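# Bend a rod into an upright arch between sockets

## Task

Bend the rod so it stands as an upright arch on the board, with one end sitting in each of the board's two sockets.

## Robot and tools

Robot: two arms, left_arm and right_arm, each with six joints and a two-finger gripper. The left arm is on the +y side. These names do not match image sides. Base roots in the scene frame: left_arm at (-0.051, +0.360, +0.031) m, right_arm at (+0.020, -0.259, +0.019) m, both turned only slightly about z. A camera stand is fixed behind the arms. Loose objects may get a brief random push now and then.

Frames. The scene frame has its origin at table-top height, midway between the nominal bases: +x out over the table, +z up. Each arm reports its hand pose (end_effector_position in metres, end_effector_quat_wxyz) in its own base frame. Readings can be off by a few centimetres, more at long reach. The gripper's fingers point along its +z and close along its y. The reported point lies between the pads, about 1 cm behind the tips.

Row layout (used by execute_actions and move): 14 numbers, each in [-1, 1]. First the left arm: dx, dy, dz, rx, ry, rz, opening. Then the same seven for the right arm. Always send all 14, even when only one arm moves. dx..rz are offsets, not poses. They count from that arm's Hand target at the start of the action or move, along the Hand target's own axes. 1.0 stands for 0.6 m or 180 degrees. rx, ry, rz together form one rotation vector. Opening is absolute: +1 fully open (0.093 m), -1 closed. Sending 0 on all six pose numbers asks nothing new of an arm. Every call still sets the opening, so repeat the present opening to keep it; a 0 there is a real command.

execute_actions(actions, cameras): actions is a list of actions. Each action is a table of up to 15 rows, one per 1/30 s step. A shorter table keeps its last row until step 15. Every row counts from the start pose of its action, so repeating an offset moves the arm again. Images come back only for an empty list or when cameras names them. ["all"] gives every camera, [] none. An empty list also reports the scene number and extra fields.

move(target, speed, blend, opening_speed, grip_force, blocking, cameras): drives each gripper in a straight line to its target. target is one 14-number row or a list of up to 15 rows. Every row is an offset from the same starting Hand targets, not from the previous row. speed is in m/s, 0.002 to 2.9, default 0.25; turn rate is capped at twice that in rad/s. It may be one number or one per target. blend is in m and rounds corners in a list; 0 means stop at each point. opening_speed, 0.2 or more per second on the -1..+1 scale, makes the fingers move gradually. grip_force sets newtons per pad, 10 to 50. It stays set, and low values close slowly. blocking=false returns after 0.5 s while the move runs on. A move is capped at 10 s. It does not avoid obstacles or the other arm. Faster motion overshoots more and hits harder. Do not route a path close past an arm's own base, because the elbow can whip round. The result adds a move: line with the outcome (done, off_target, moving, held, fault) and any limits: paced means the pose was clipped, held means steps were withheld. done means at rest within 10 mm and 2 degrees.

wait(seconds, 0 to 3600): lets time pass with no new command. A running move continues. stop(cameras): brakes a running move, which needs some room. zoom_image(camera, region [x0,y0,x1,y1] in pixels, at most 504x504): enlarges part of the latest image. Cameras: cam_head_left, cam_head_right, cam_low, cam_left_wrist, cam_right_wrist, all 896x504; cam_high can also be named for zoom. read_manual(section="licences") only returns licence text. finished_scene(scene, 1 to 3) ends the current scene for good. The arch must then stand by itself. Call nothing else in that same reply.

Control details. Each step clips the commanded orientation to within 40 degrees of the measured one. Hand target in a result is the last commanded pose after clipping, and the base for the next offsets. Grippers often settle short or sag, and tilt at long reach. Check the pose after each move and correct it by sending the remaining distance as an offset. An arm blocked by something keeps pushing; to release it, command a target back past the gripper.

Gripping. grip_measured runs from +1 open to -1 closed. The pads meet near -0.94, and an object of width w mm reads about -0.94 + 0.0208*w. Each reading may sit up to about 0.02 too high. To grip firmly, send roughly 0.41 below the width reading; softer, round or thin items may need less. Keep sending the closing value to hold. To release, send well above the width reading. A big one-step drop in the command gives a short hard squeeze. Grip force is about 50-65 N per pad.

Avoid: dropping the rod or letting go while it still moves; anything ending up off the table; fast hits on the board or table; hard pushes; grippers, wrist cameras or fingers pressing against each other (this can fail the scene); strain on the wrist camera cables; arms held stretched or pushing at unreachable poses. That heats motors: MOTOR HOT appears at 75 °C, the arm folds and idles at 90 °C, and it collapses at 100 °C. Joint torques are in joint order, positive toward larger joint values, noisy, and joints 1-3 wrap at ±28 N m.

Each tool is called as name([rows], argument=value, ...), one row to a line, values as JSON.

## Session

execute_actions(actions=[])

Scene clock: 0.00 s.
left_arm: end_effector_position=(+0.3292, -0.1053, +0.1884) grip_measured=+1.000 end_effector_quat_wxyz=(+0.582, +0.120, +0.778, -0.204) | right_arm: end_effector_position=(+0.2544, +0.0894, +0.2072) grip_measured=+1.000 end_effector_quat_wxyz=(+0.669, -0.004, +0.741, +0.056)
Joint positions: left_arm=[-0.152 1.011 0.406 0.351 0.328 -0.101 0.093] | right_arm=[0.705 0.507 0.23 0.157 0.611 0.147 0.093]
Joint velocities: within noise
Joint torques (N m): no reading
Heat: left arm: 29 °C; right arm: 28 °C.
Hand target: left_arm +0.3309, -0.1056, +0.1955; +0.590, +0.121, +0.772, -0.204 | right_arm +0.2549, +0.0899, +0.2161; +0.676, +0.001, +0.734, +0.063
Tool commands: left_gripper/opening=+1.0 right_gripper/opening=+1.0

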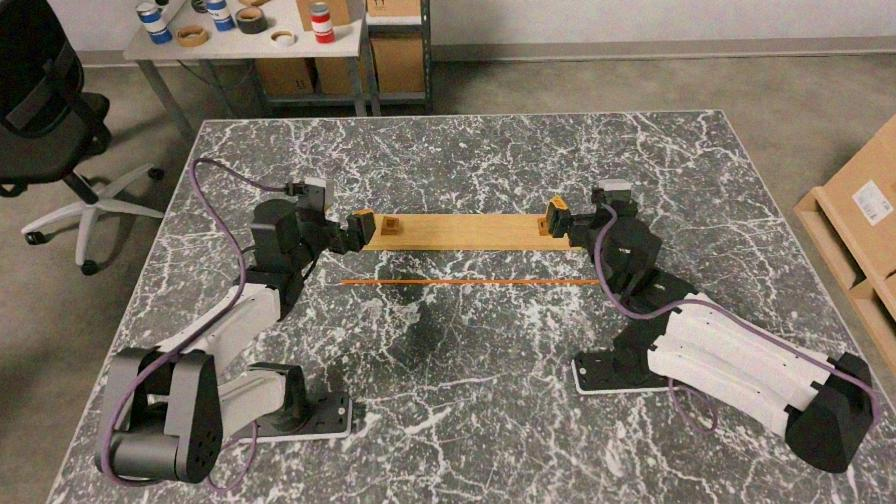

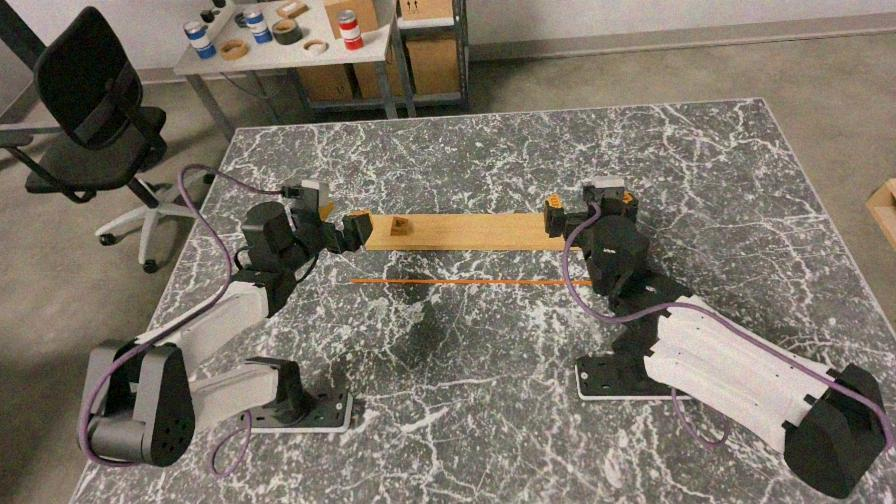

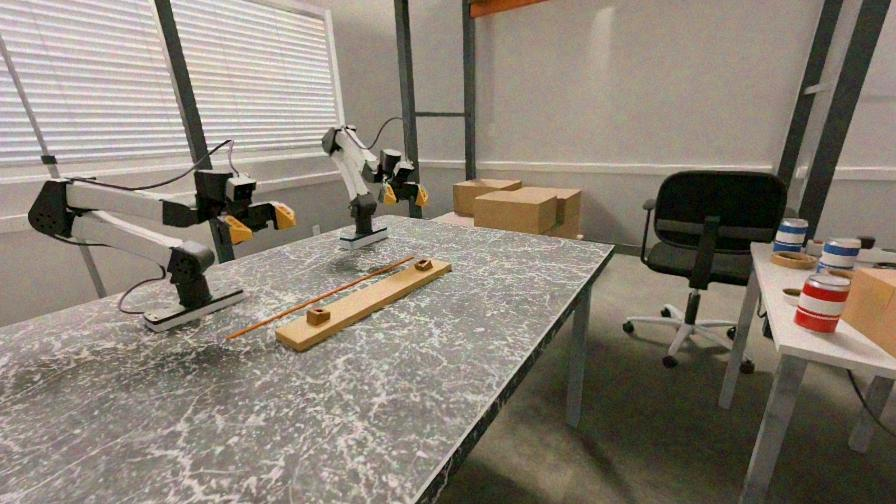

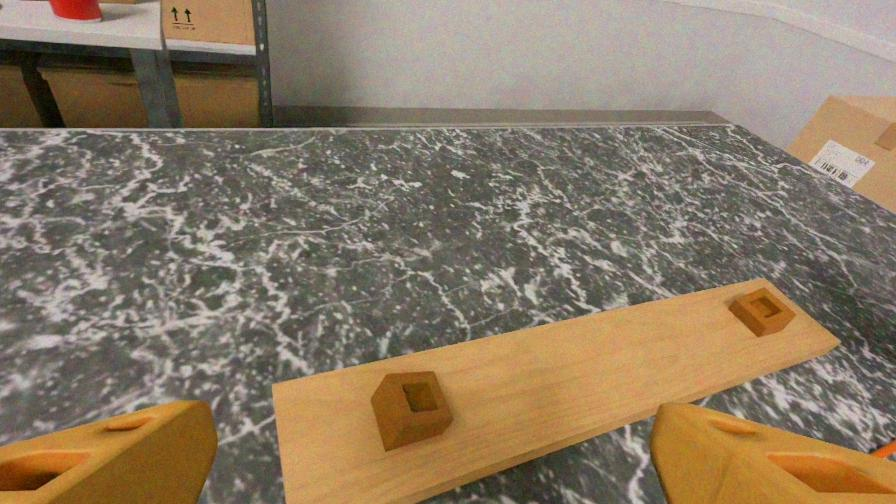

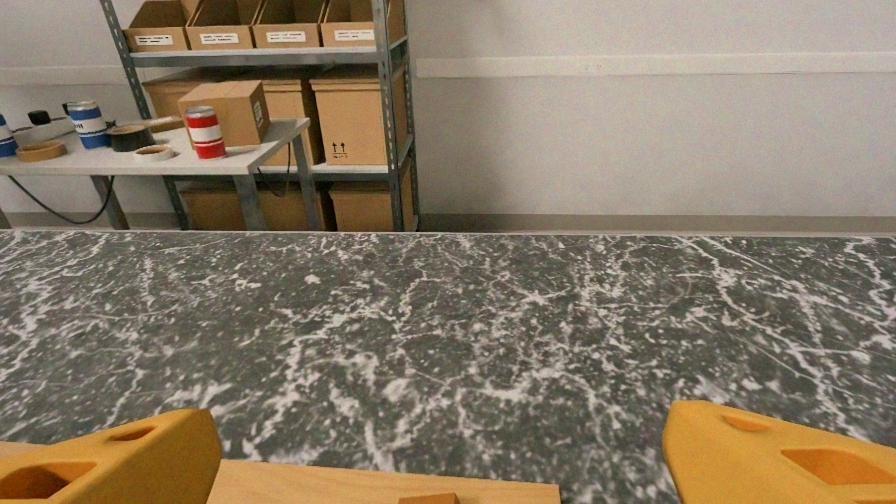

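move(target=[0.065,-0.053,-0.036,0.199,0.409,0.336,1,0.059,-0.040,-0.055,-0.331,0.399,-0.397,1], cameras=["all"], speed=0.4)

Scene clock: 22.73 s.
left_arm: end_effector_position=(+0.2852, -0.1243, +0.1675) grip_measured=+1.000 end_effector_quat_wxyz=(+0.005, +0.701, +0.713, -0.002) | right_arm: end_effector_position=(+0.2173, +0.0639, +0.1751) grip_measured=+1.000 end_effector_quat_wxyz=(+0.002, +0.700, -0.714, -0.003)
Joint positions: left_arm=[-0.407 1.721 1.622 -1.464 0.008 1.147 0.093] | right_arm=[0.284 1.417 1.349 -1.509 -0.003 -1.268 0.093]
Joint torques (N m): left_arm=[-0.46 -4.4 7.15 0.11 -0.03 0.08] | right_arm=[0.76 -3.02 9.95 0.23 -0.14 -0.15]
Heat: left arm: 31 °C; right arm: 33 °C.
Hand target: left_arm +0.2880, -0.1261, +0.1683; +0.000, +0.708, +0.706, +0.000 | right_arm +0.2211, +0.0662, +0.1811; +0.000, +0.707, -0.707, +0.000
Off the commanded pose: left_arm 0.003 m, 1 deg | right_arm 0.008 m, 1 deg.
move: done

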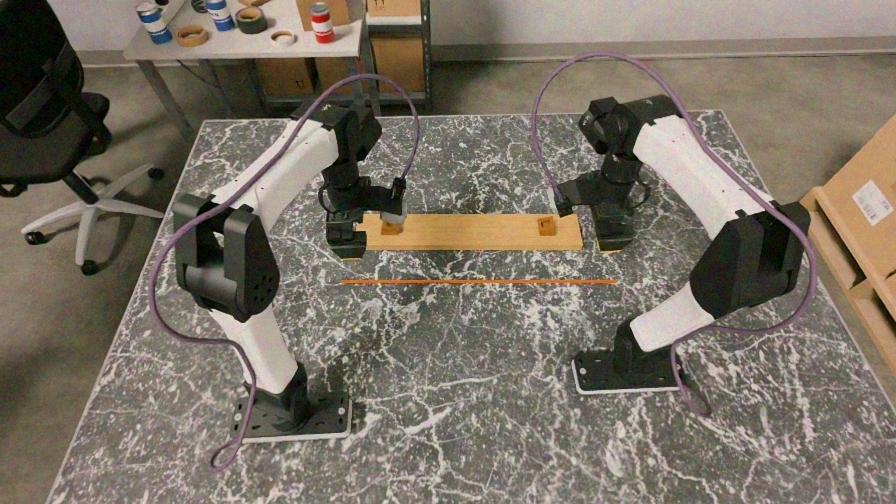

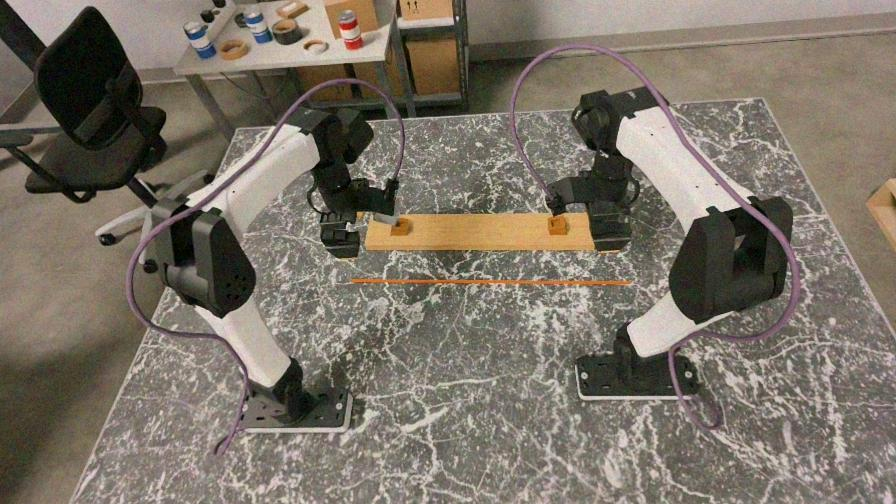

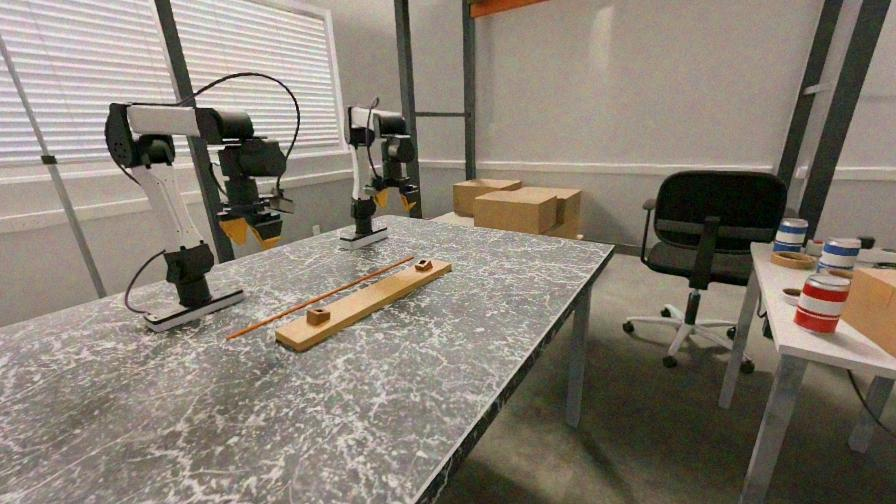

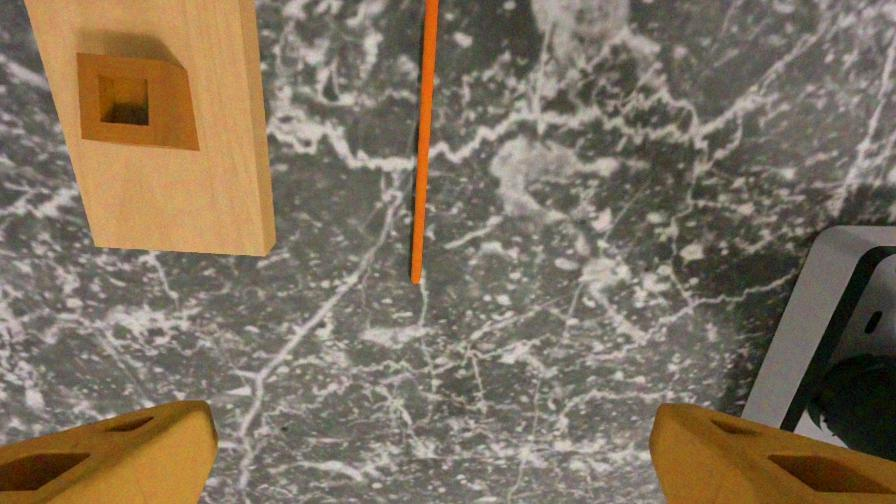

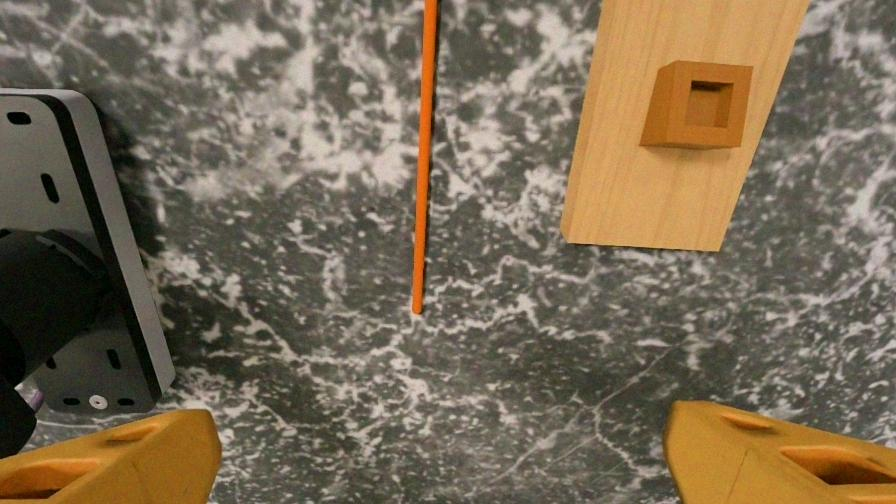

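move(target=[0.016,0.018,0.23,0,0,0.026,0,0.048,0.024,0.223,0,0,0.022,0], cameras=["cam_left_wrist","cam_right_wrist","cam_head_left"], speed=0.3)

Scene clock: 37.23 s.
left_arm: end_effector_position=(+0.2982, -0.1190, +0.0382) grip_measured=+0.003 end_effector_quat_wxyz=(+0.006, +0.734, +0.679, +0.002) | right_arm: end_effector_position=(+0.2044, +0.0377, +0.0475) grip_measured=+0.002 end_effector_quat_wxyz=(+0.011, +0.681, -0.732, -0.004)
Joint positions: left_arm=[-0.379 1.808 1.206 -0.955 0.001 1.27 0.045] | right_arm=[0.187 1.402 0.822 -1.014 0.005 -1.312 0.045]
Joint torques (N m): left_arm=[0.85 -4.88 4.16 0.37 0.03 0.04] | right_arm=[-0.55 -5.07 5.55 0.43 -0.23 -0.15]
Heat: left arm: 30 °C; right arm: 33 °C.
Hand target: left_arm +0.2991, -0.1165, +0.0303; +0.000, +0.736, +0.677, +0.001 | right_arm +0.2068, +0.0371, +0.0474; +0.000, +0.682, -0.731, +0.001
Off the commanded pose: left_arm 0.008 m, 1 deg | right_arm 0.002 m, 1 deg.
move: done
Images, in order (width x height): cam_head_left 896x504, cam_left_wrist 896x504, cam_right_wrist 896x504.

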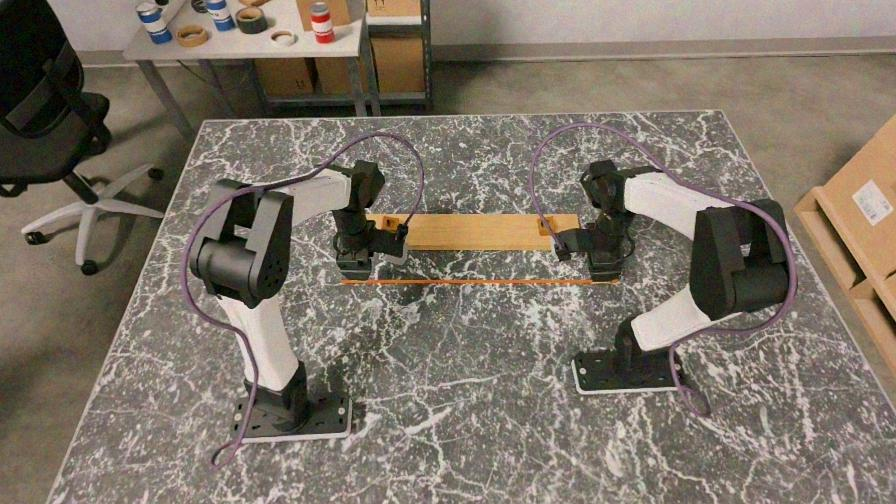

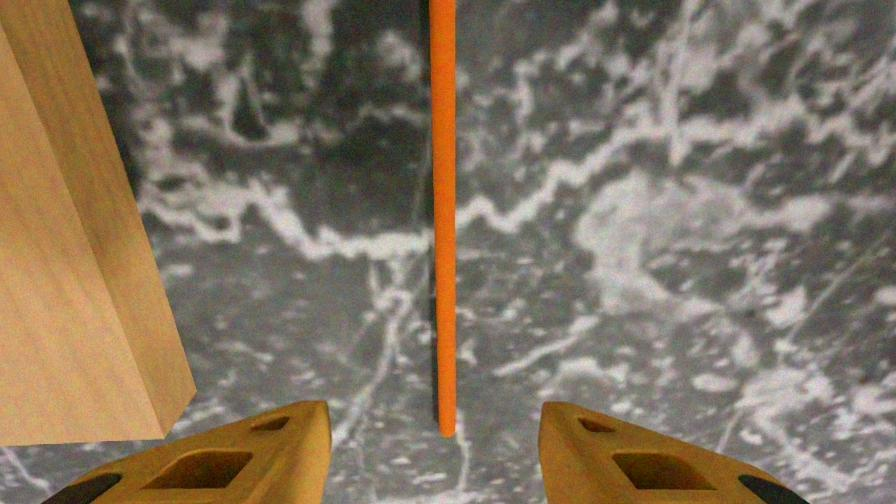

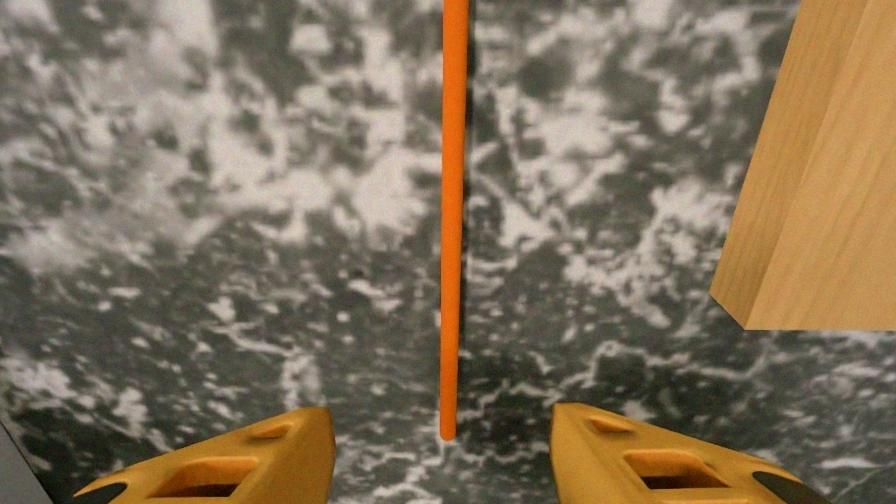

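move(target=[0,-0.005,0.088,0,0,0,0,0,0,0.091,0,0,0,0], cameras=["cam_left_wrist","cam_right_wrist","cam_low"], speed=0.12)

Scene clock: 40.67 s.
left_arm: end_effector_position=(+0.2886, -0.1149, -0.0132) grip_measured=+0.002 end_effector_quat_wxyz=(-0.010, +0.734, +0.679, -0.005) | right_arm: end_effector_position=(+0.2066, +0.0381, -0.0026) grip_measured=+0.002 end_effector_quat_wxyz=(+0.001, +0.681, -0.732, +0.003)
Joint positions: left_arm=[-0.379 1.891 1.086 -0.788 0 1.27 0.045] | right_arm=[0.187 1.486 0.673 -0.756 0.005 -1.313 0.045]
Joint torques (N m): left_arm=[0.72 -4.55 3.71 0.68 0.01 0.04] | right_arm=[-0.51 -3.03 5.12 0.51 -0.24 -0.12]
Heat: left arm: 30 °C; right arm: 33 °C.
Hand target: left_arm +0.2961, -0.1162, -0.0225; +0.000, +0.736, +0.677, +0.001 | right_arm +0.2068, +0.0371, -0.0072; +0.000, +0.682, -0.731, +0.001
Off the commanded pose: left_arm 0.012 m, 1 deg | right_arm 0.005 m, 0 deg.
move: off_target (left_arm)
Images, in order (width x height): cam_low 896x504, cam_left_wrist 896x504, cam_right_wrist 896x504.

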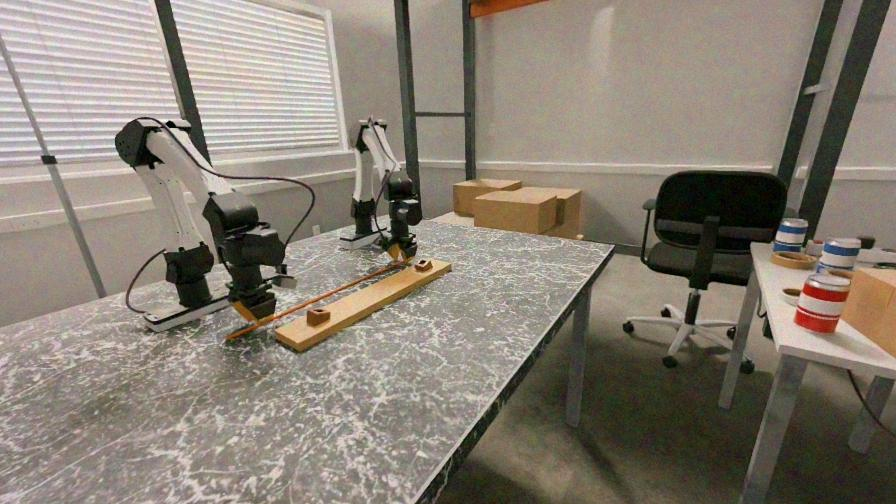

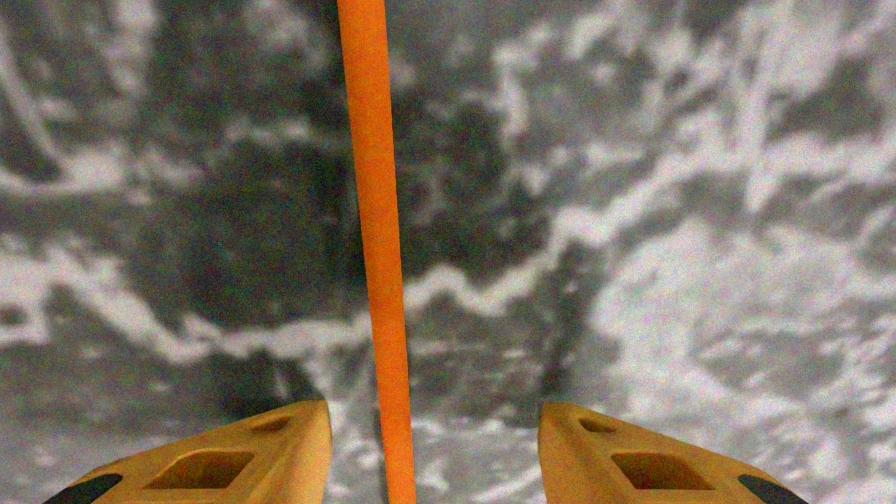

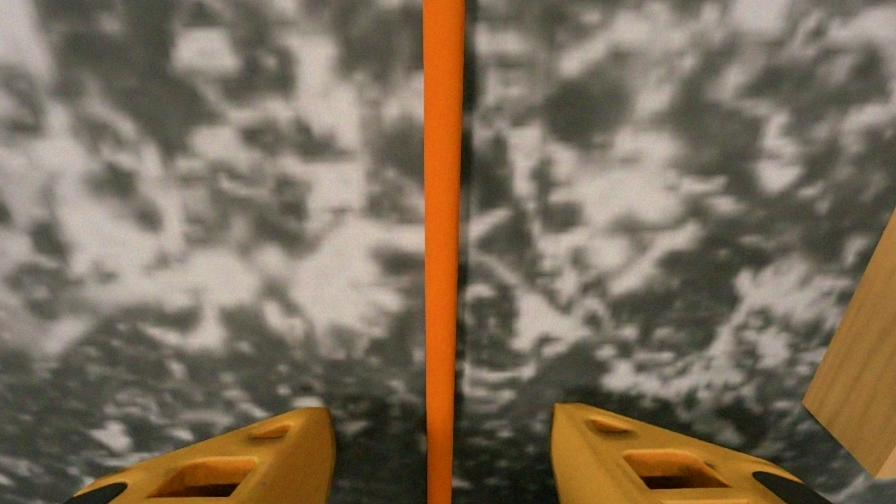

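move(target=[0,0.01,0.016,0,0,0,0,0,0,0.015,0,0,0,0], cameras=["cam_left_wrist"], speed=0.1)

Scene clock: 42.50 s.
left_arm: end_effector_position=(+0.2891, -0.1143, -0.0139) grip_measured=+0.002 end_effector_quat_wxyz=(-0.011, +0.734, +0.680, -0.004) | right_arm: end_effector_position=(+0.2034, +0.0375, -0.0112) grip_measured=+0.002 end_effector_quat_wxyz=(+0.006, +0.682, -0.732, -0.001)
Joint positions: left_arm=[-0.377 1.894 1.087 -0.788 -0.002 1.27 0.045] | right_arm=[0.187 1.51 0.653 -0.726 0.005 -1.313 0.045]
Joint torques (N m): left_arm=[0.9 -2.28 4.18 0.88 0.08 0.09] | right_arm=[-0.57 -2.91 4.97 0.66 -0.24 -0.13]
Heat: left arm: 31 °C; right arm: 33 °C.
Hand target: left_arm +0.3020, -0.1167, -0.0321; +0.000, +0.736, +0.677, +0.000 | right_arm +0.2069, +0.0371, -0.0162; +0.000, +0.682, -0.731, +0.001
Off the commanded pose: left_arm 0.023 m, 1 deg | right_arm 0.006 m, 1 deg.
move: off_target (left_arm)

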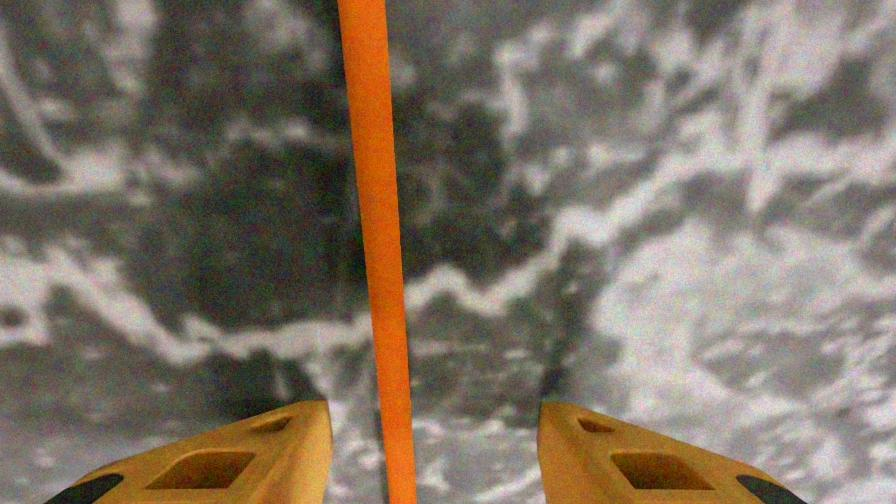

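move(target=[0,-0.01,-0.022,0,0,0,0,0,0,0.011,0,0,0,0], cameras=["cam_right_wrist","cam_left_wrist"], speed=0.1)

zoom_image(camera="cam_right_wrist", region=[300, 300, 600, 500])

Scene clock: 44.93 s.
left_arm: end_effector_position=(+0.2887, -0.1141, -0.0137) grip_measured=+0.002 end_effector_quat_wxyz=(-0.012, +0.734, +0.680, -0.005) | right_arm: end_effector_position=(+0.2034, +0.0375, -0.0117) grip_measured=+0.002 end_effector_quat_wxyz=(+0.007, +0.682, -0.732, -0.001)
Joint positions: left_arm=[-0.377 1.893 1.087 -0.79 -0.002 1.27 0.045] | right_arm=[0.187 1.512 0.653 -0.724 0.005 -1.314 0.045]
Joint torques (N m): left_arm=[0.53 -5.46 4.03 0.54 0.06 0.05] | right_arm=[-0.51 -1.96 3.66 0.9 -0.23 -0.12]
Heat: left arm: 31 °C; right arm: 33 °C.
Hand target: left_arm +0.2960, -0.1162, -0.0190; +0.000, +0.736, +0.677, +0.000 | right_arm +0.2069, +0.0371, -0.0227; +0.000, +0.682, -0.731, +0.001
Off the commanded pose: left_arm 0.009 m, 2 deg | right_arm 0.012 m, 1 deg.
move: off_target (right_arm)
Images, in order (width x height): cam_left_wrist 896x504, cam_right_wrist 896x504.

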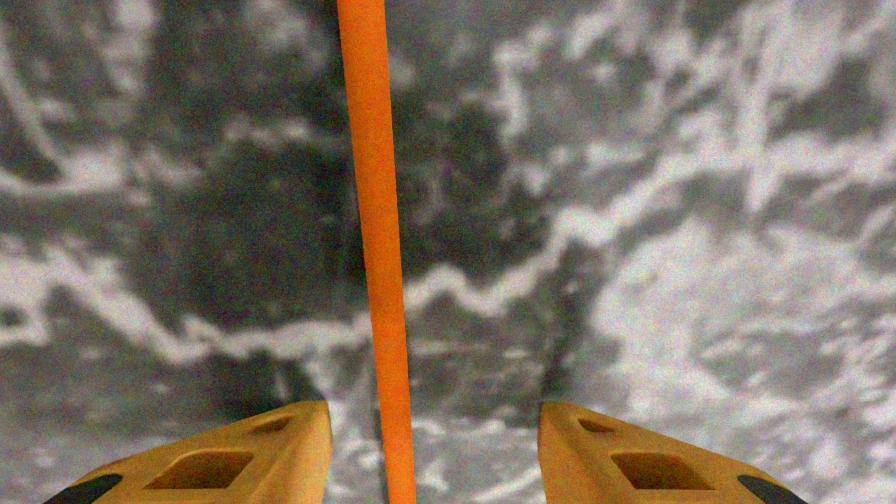

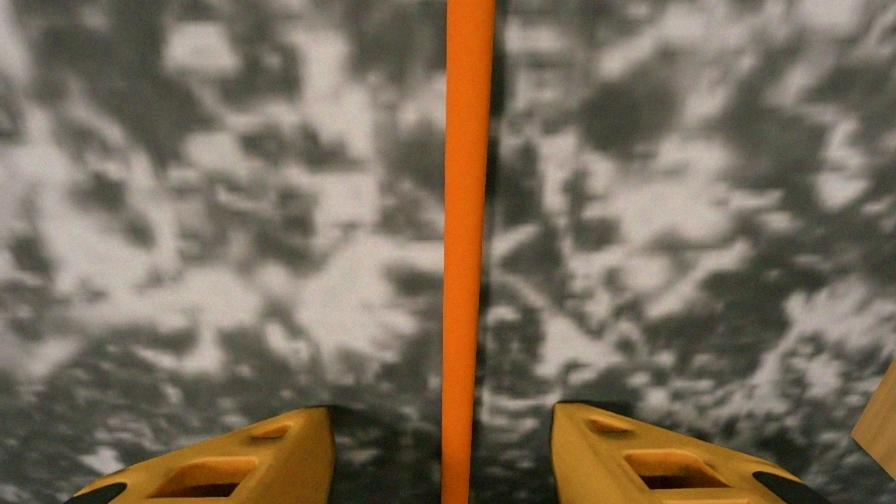

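Scaled by 1.680.

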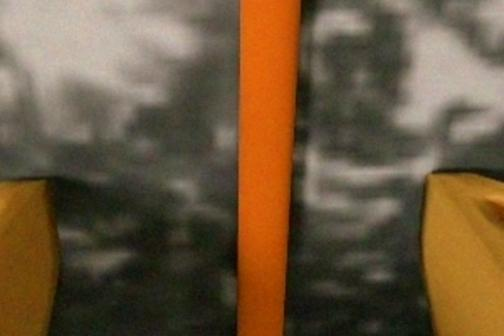

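move(target=[0,0,0,0,0,0,-1,0,0,-0.014,0,0,0,-1], opening_speed=0.8, cameras=["cam_right_wrist","cam_left_wrist"], speed=0.1)

Scene clock: 47.80 s.
left_arm: end_effector_position=(+0.3001, -0.1168, -0.0137) grip_measured=-0.971 end_effector_quat_wxyz=(+0.008, +0.733, +0.680, +0.010) | right_arm: end_effector_position=(+0.2026, +0.0373, -0.0117) grip_measured=-0.976 end_effector_quat_wxyz=(+0.008, +0.682, -0.732, -0.002)
Joint positions: left_arm=[-0.377 1.893 1.087 -0.742 -0.012 1.27 0] | right_arm=[0.187 1.512 0.653 -0.728 0.005 -1.314 0]
Joint torques (N m): left_arm=[0.49 -5.38 4.19 0.2 0.15 0.03] | right_arm=[-0.64 -3.55 5.38 0.57 -0.24 -0.11]
Heat: left arm: 31 °C; right arm: 33 °C.
Hand target: left_arm +0.2960, -0.1162, -0.0190; +0.000, +0.736, +0.677, +0.000 | right_arm +0.2069, +0.0371, -0.0143; +0.000, +0.682, -0.731, +0.001
Off the commanded pose: left_arm 0.007 m, 1 deg | right_arm 0.005 m, 1 deg.
move: done
Images, in order (width x height): cam_left_wrist 896x504, cam_right_wrist 896x504.

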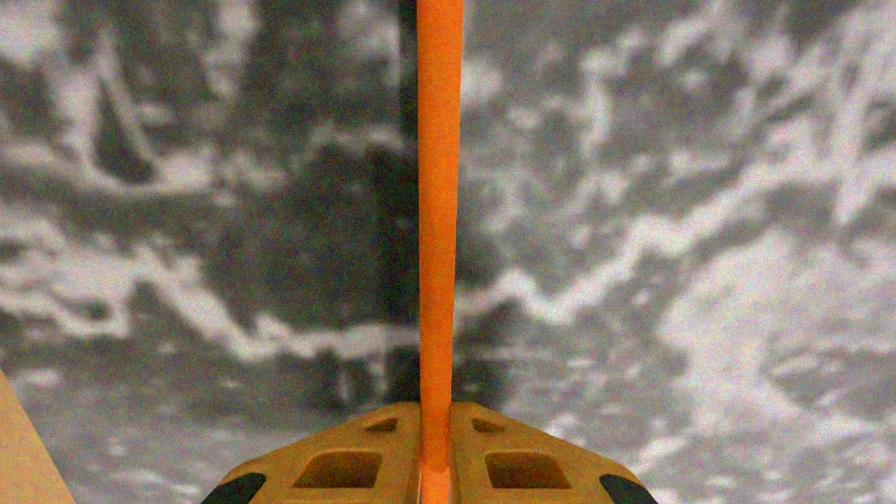

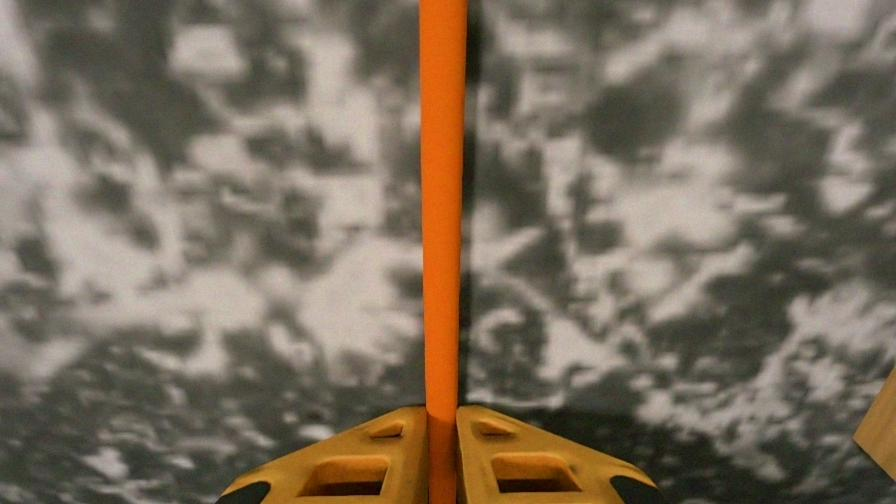

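move([
  [0,0,-0.25,0,0,0,-1,0,0,-0.25,0,0,0,-1],
  [0.03,0.218,-0.25,0,0,0,-1,-0.028,-0.217,-0.25,0,0,0,-1],
], blend=0.05, cameras=["all"], speed=0.2)

Scene clock: 63.20 s.
left_arm: end_effector_position=(+0.4255, -0.1088, +0.1358) grip_measured=-0.971 end_effector_quat_wxyz=(+0.006, +0.733, +0.680, +0.011) | right_arm: end_effector_position=(+0.3329, +0.0452, +0.1326) grip_measured=-0.976 end_effector_quat_wxyz=(+0.003, +0.680, -0.733, +0.005)
Joint positions: left_arm=[-0.255 2.268 2.277 -1.559 -0.012 1.392 0] | right_arm=[0.141 1.814 1.595 -1.351 0.012 -1.355 0]
Joint torques (N m): left_arm=[0.55 -7.51 7.04 0.13 0.17 0.07] | right_arm=[-0.55 -5.85 10.18 0.16 -0.32 -0.2]
Heat: left arm: 32 °C; right arm: 32 °C.
Hand target: left_arm +0.4278, -0.1093, +0.1312; +0.000, +0.736, +0.677, +0.001 | right_arm +0.3378, +0.0450, +0.1356; +0.000, +0.682, -0.731, +0.001
Off the commanded pose: left_arm 0.005 m, 1 deg | right_arm 0.006 m, 1 deg.
joint sent to its limit (left arm) — joint 4 (wrist pitch), lower limit. The joint targets still meet the commanded pose.
move: done

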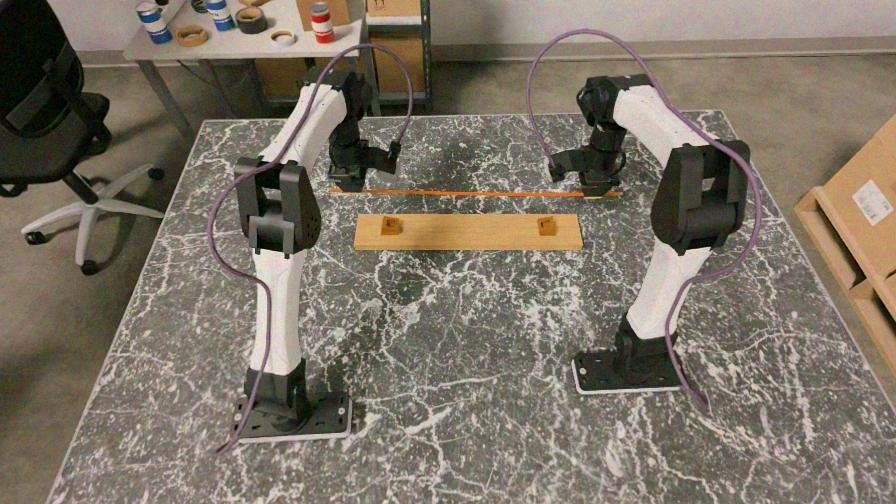

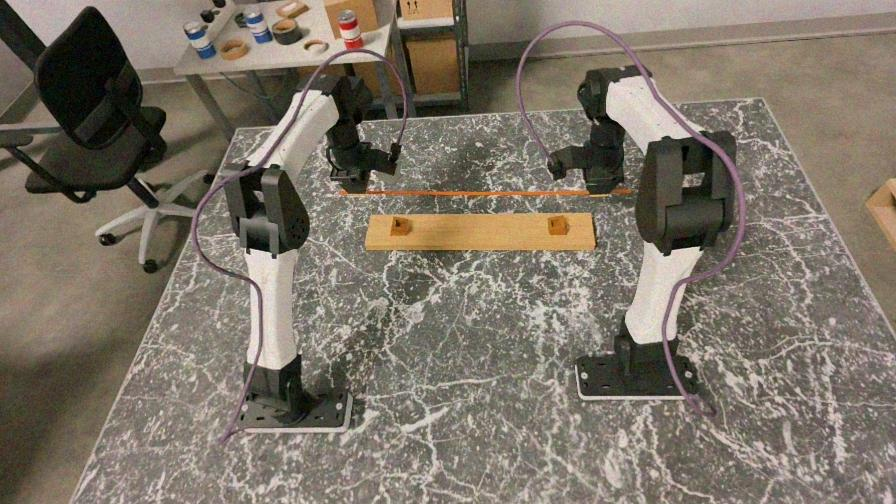

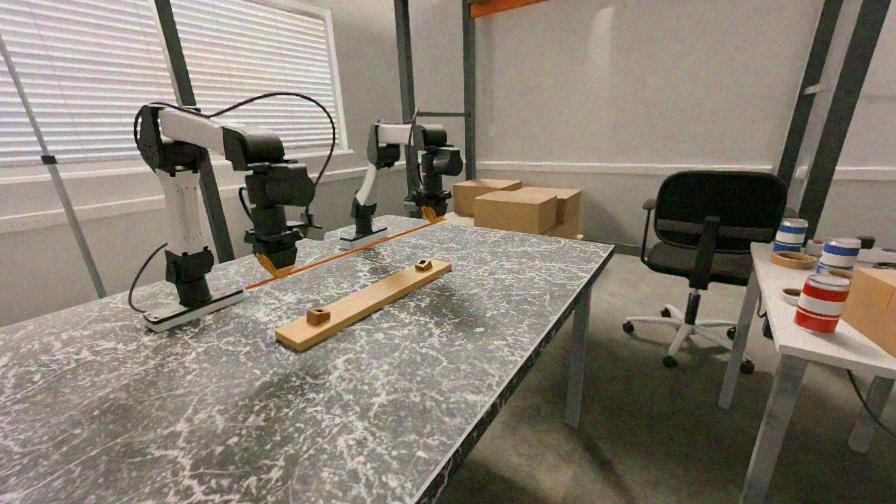

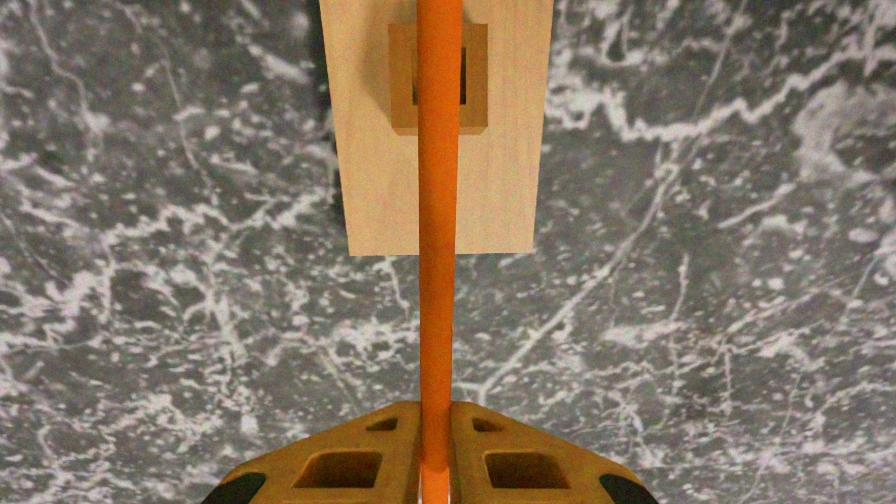

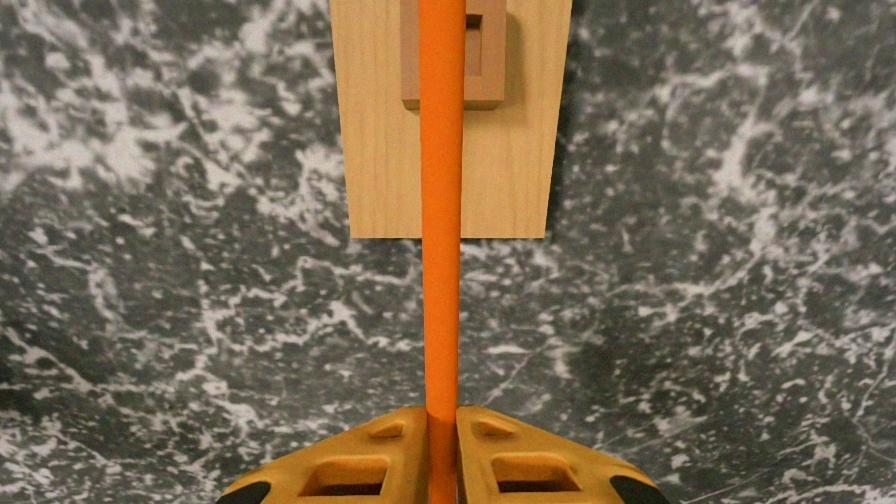

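move([
  [-0.0115,0,0,0,-0.139,0,-1,-0.0132,-0.001,0,0,-0.139,0,-1],
  [-0.0447,0,0,0,-0.278,0,-1,-0.0512,-0.004,0,0,-0.278,0,-1],
], blend=0.02, cameras=["all"], speed=0.14)

Scene clock: 74.30 s.
left_arm: end_effector_position=(+0.4242, -0.1257, +0.1243) grip_measured=-0.971 end_effector_quat_wxyz=(+0.255, +0.675, +0.629, -0.288) | right_arm: end_effector_position=(+0.3401, +0.0666, +0.1348) grip_measured=-0.976 end_effector_quat_wxyz=(-0.283, +0.628, -0.676, -0.262)
Joint positions: left_arm=[-0.015 2.268 2.031 -1.415 0.787 1.661 0] | right_arm=[-0.159 1.85 1.449 -1.255 -0.788 -1.692 0]
Joint torques (N m): left_arm=[0.09 -9.26 4.42 0.15 1.36 0.11] | right_arm=[0.1 -5.94 5.65 0.28 -1.58 -0.19]
Heat: left arm: 35 °C; right arm: 32 °C.
Hand target: left_arm +0.4255, -0.1360, +0.1312; +0.287, +0.667, +0.613, -0.311 | right_arm +0.3423, +0.0755, +0.1357; -0.309, +0.618, -0.663, -0.288
Off the commanded pose: left_arm 0.013 m, 5 deg | right_arm 0.009 m, 5 deg.
move: off_target (left_arm, right_arm)

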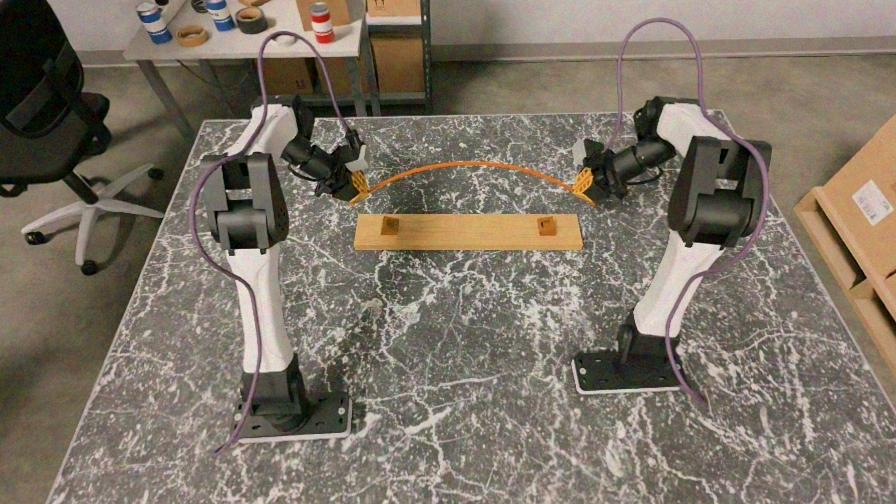

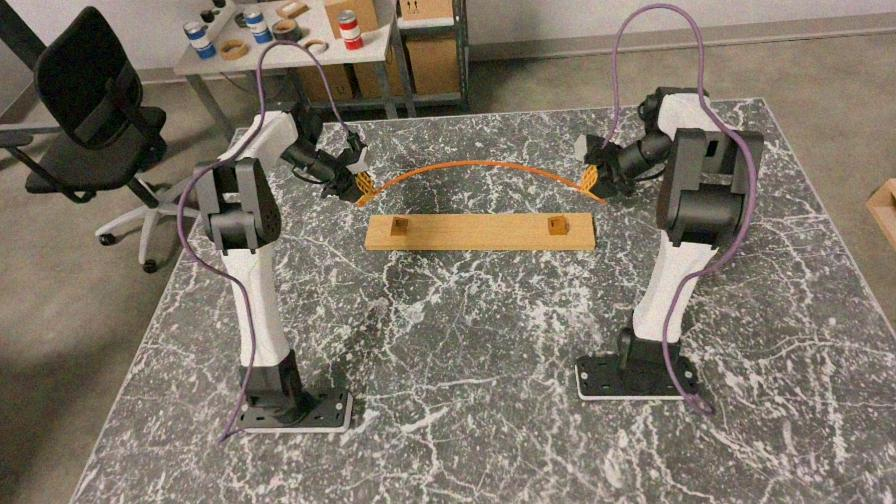

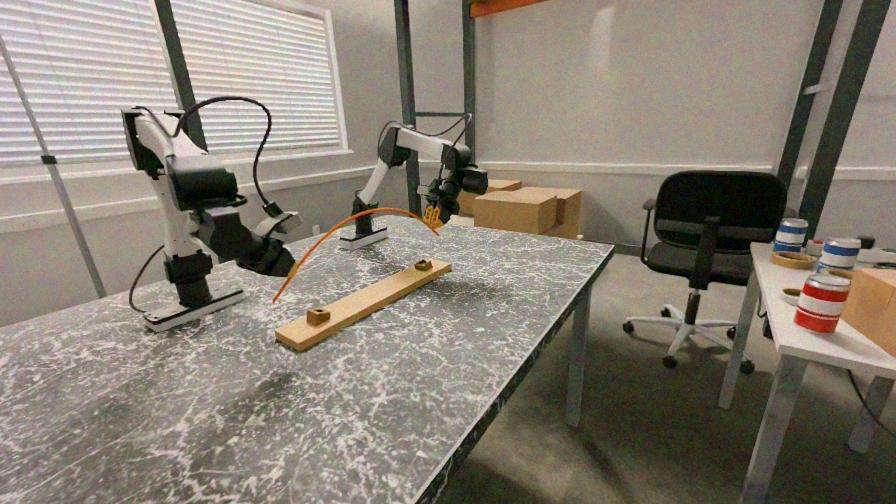

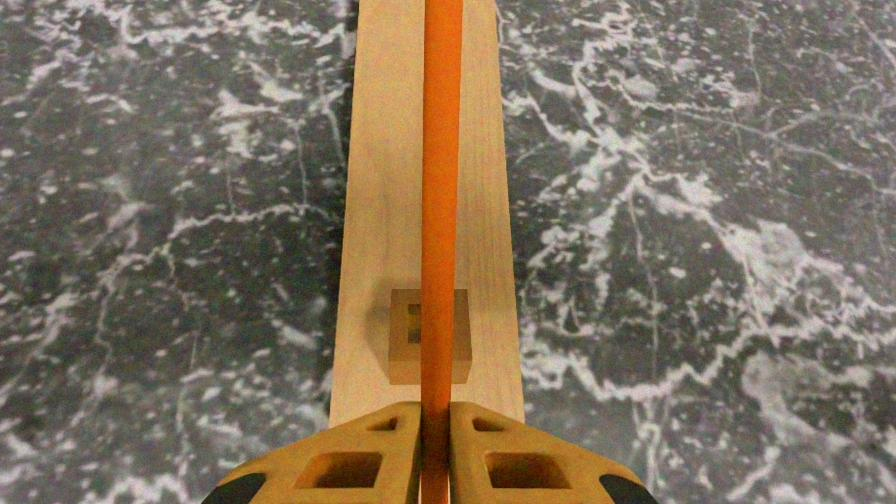

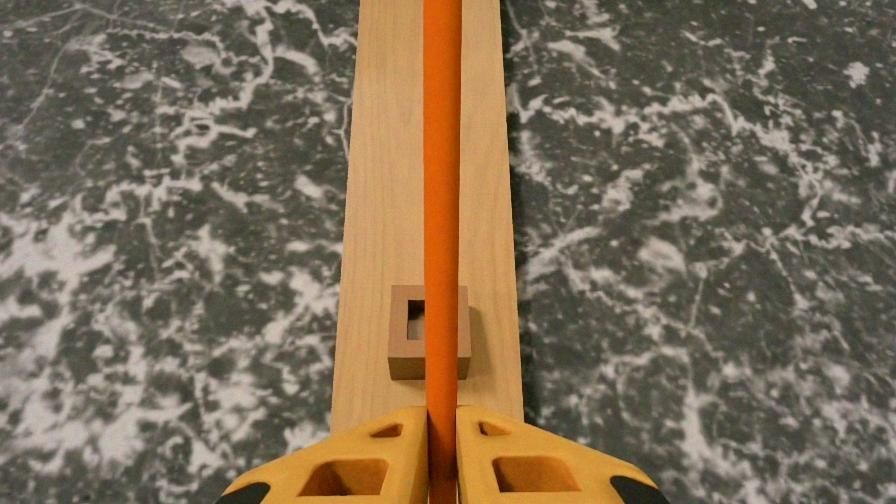

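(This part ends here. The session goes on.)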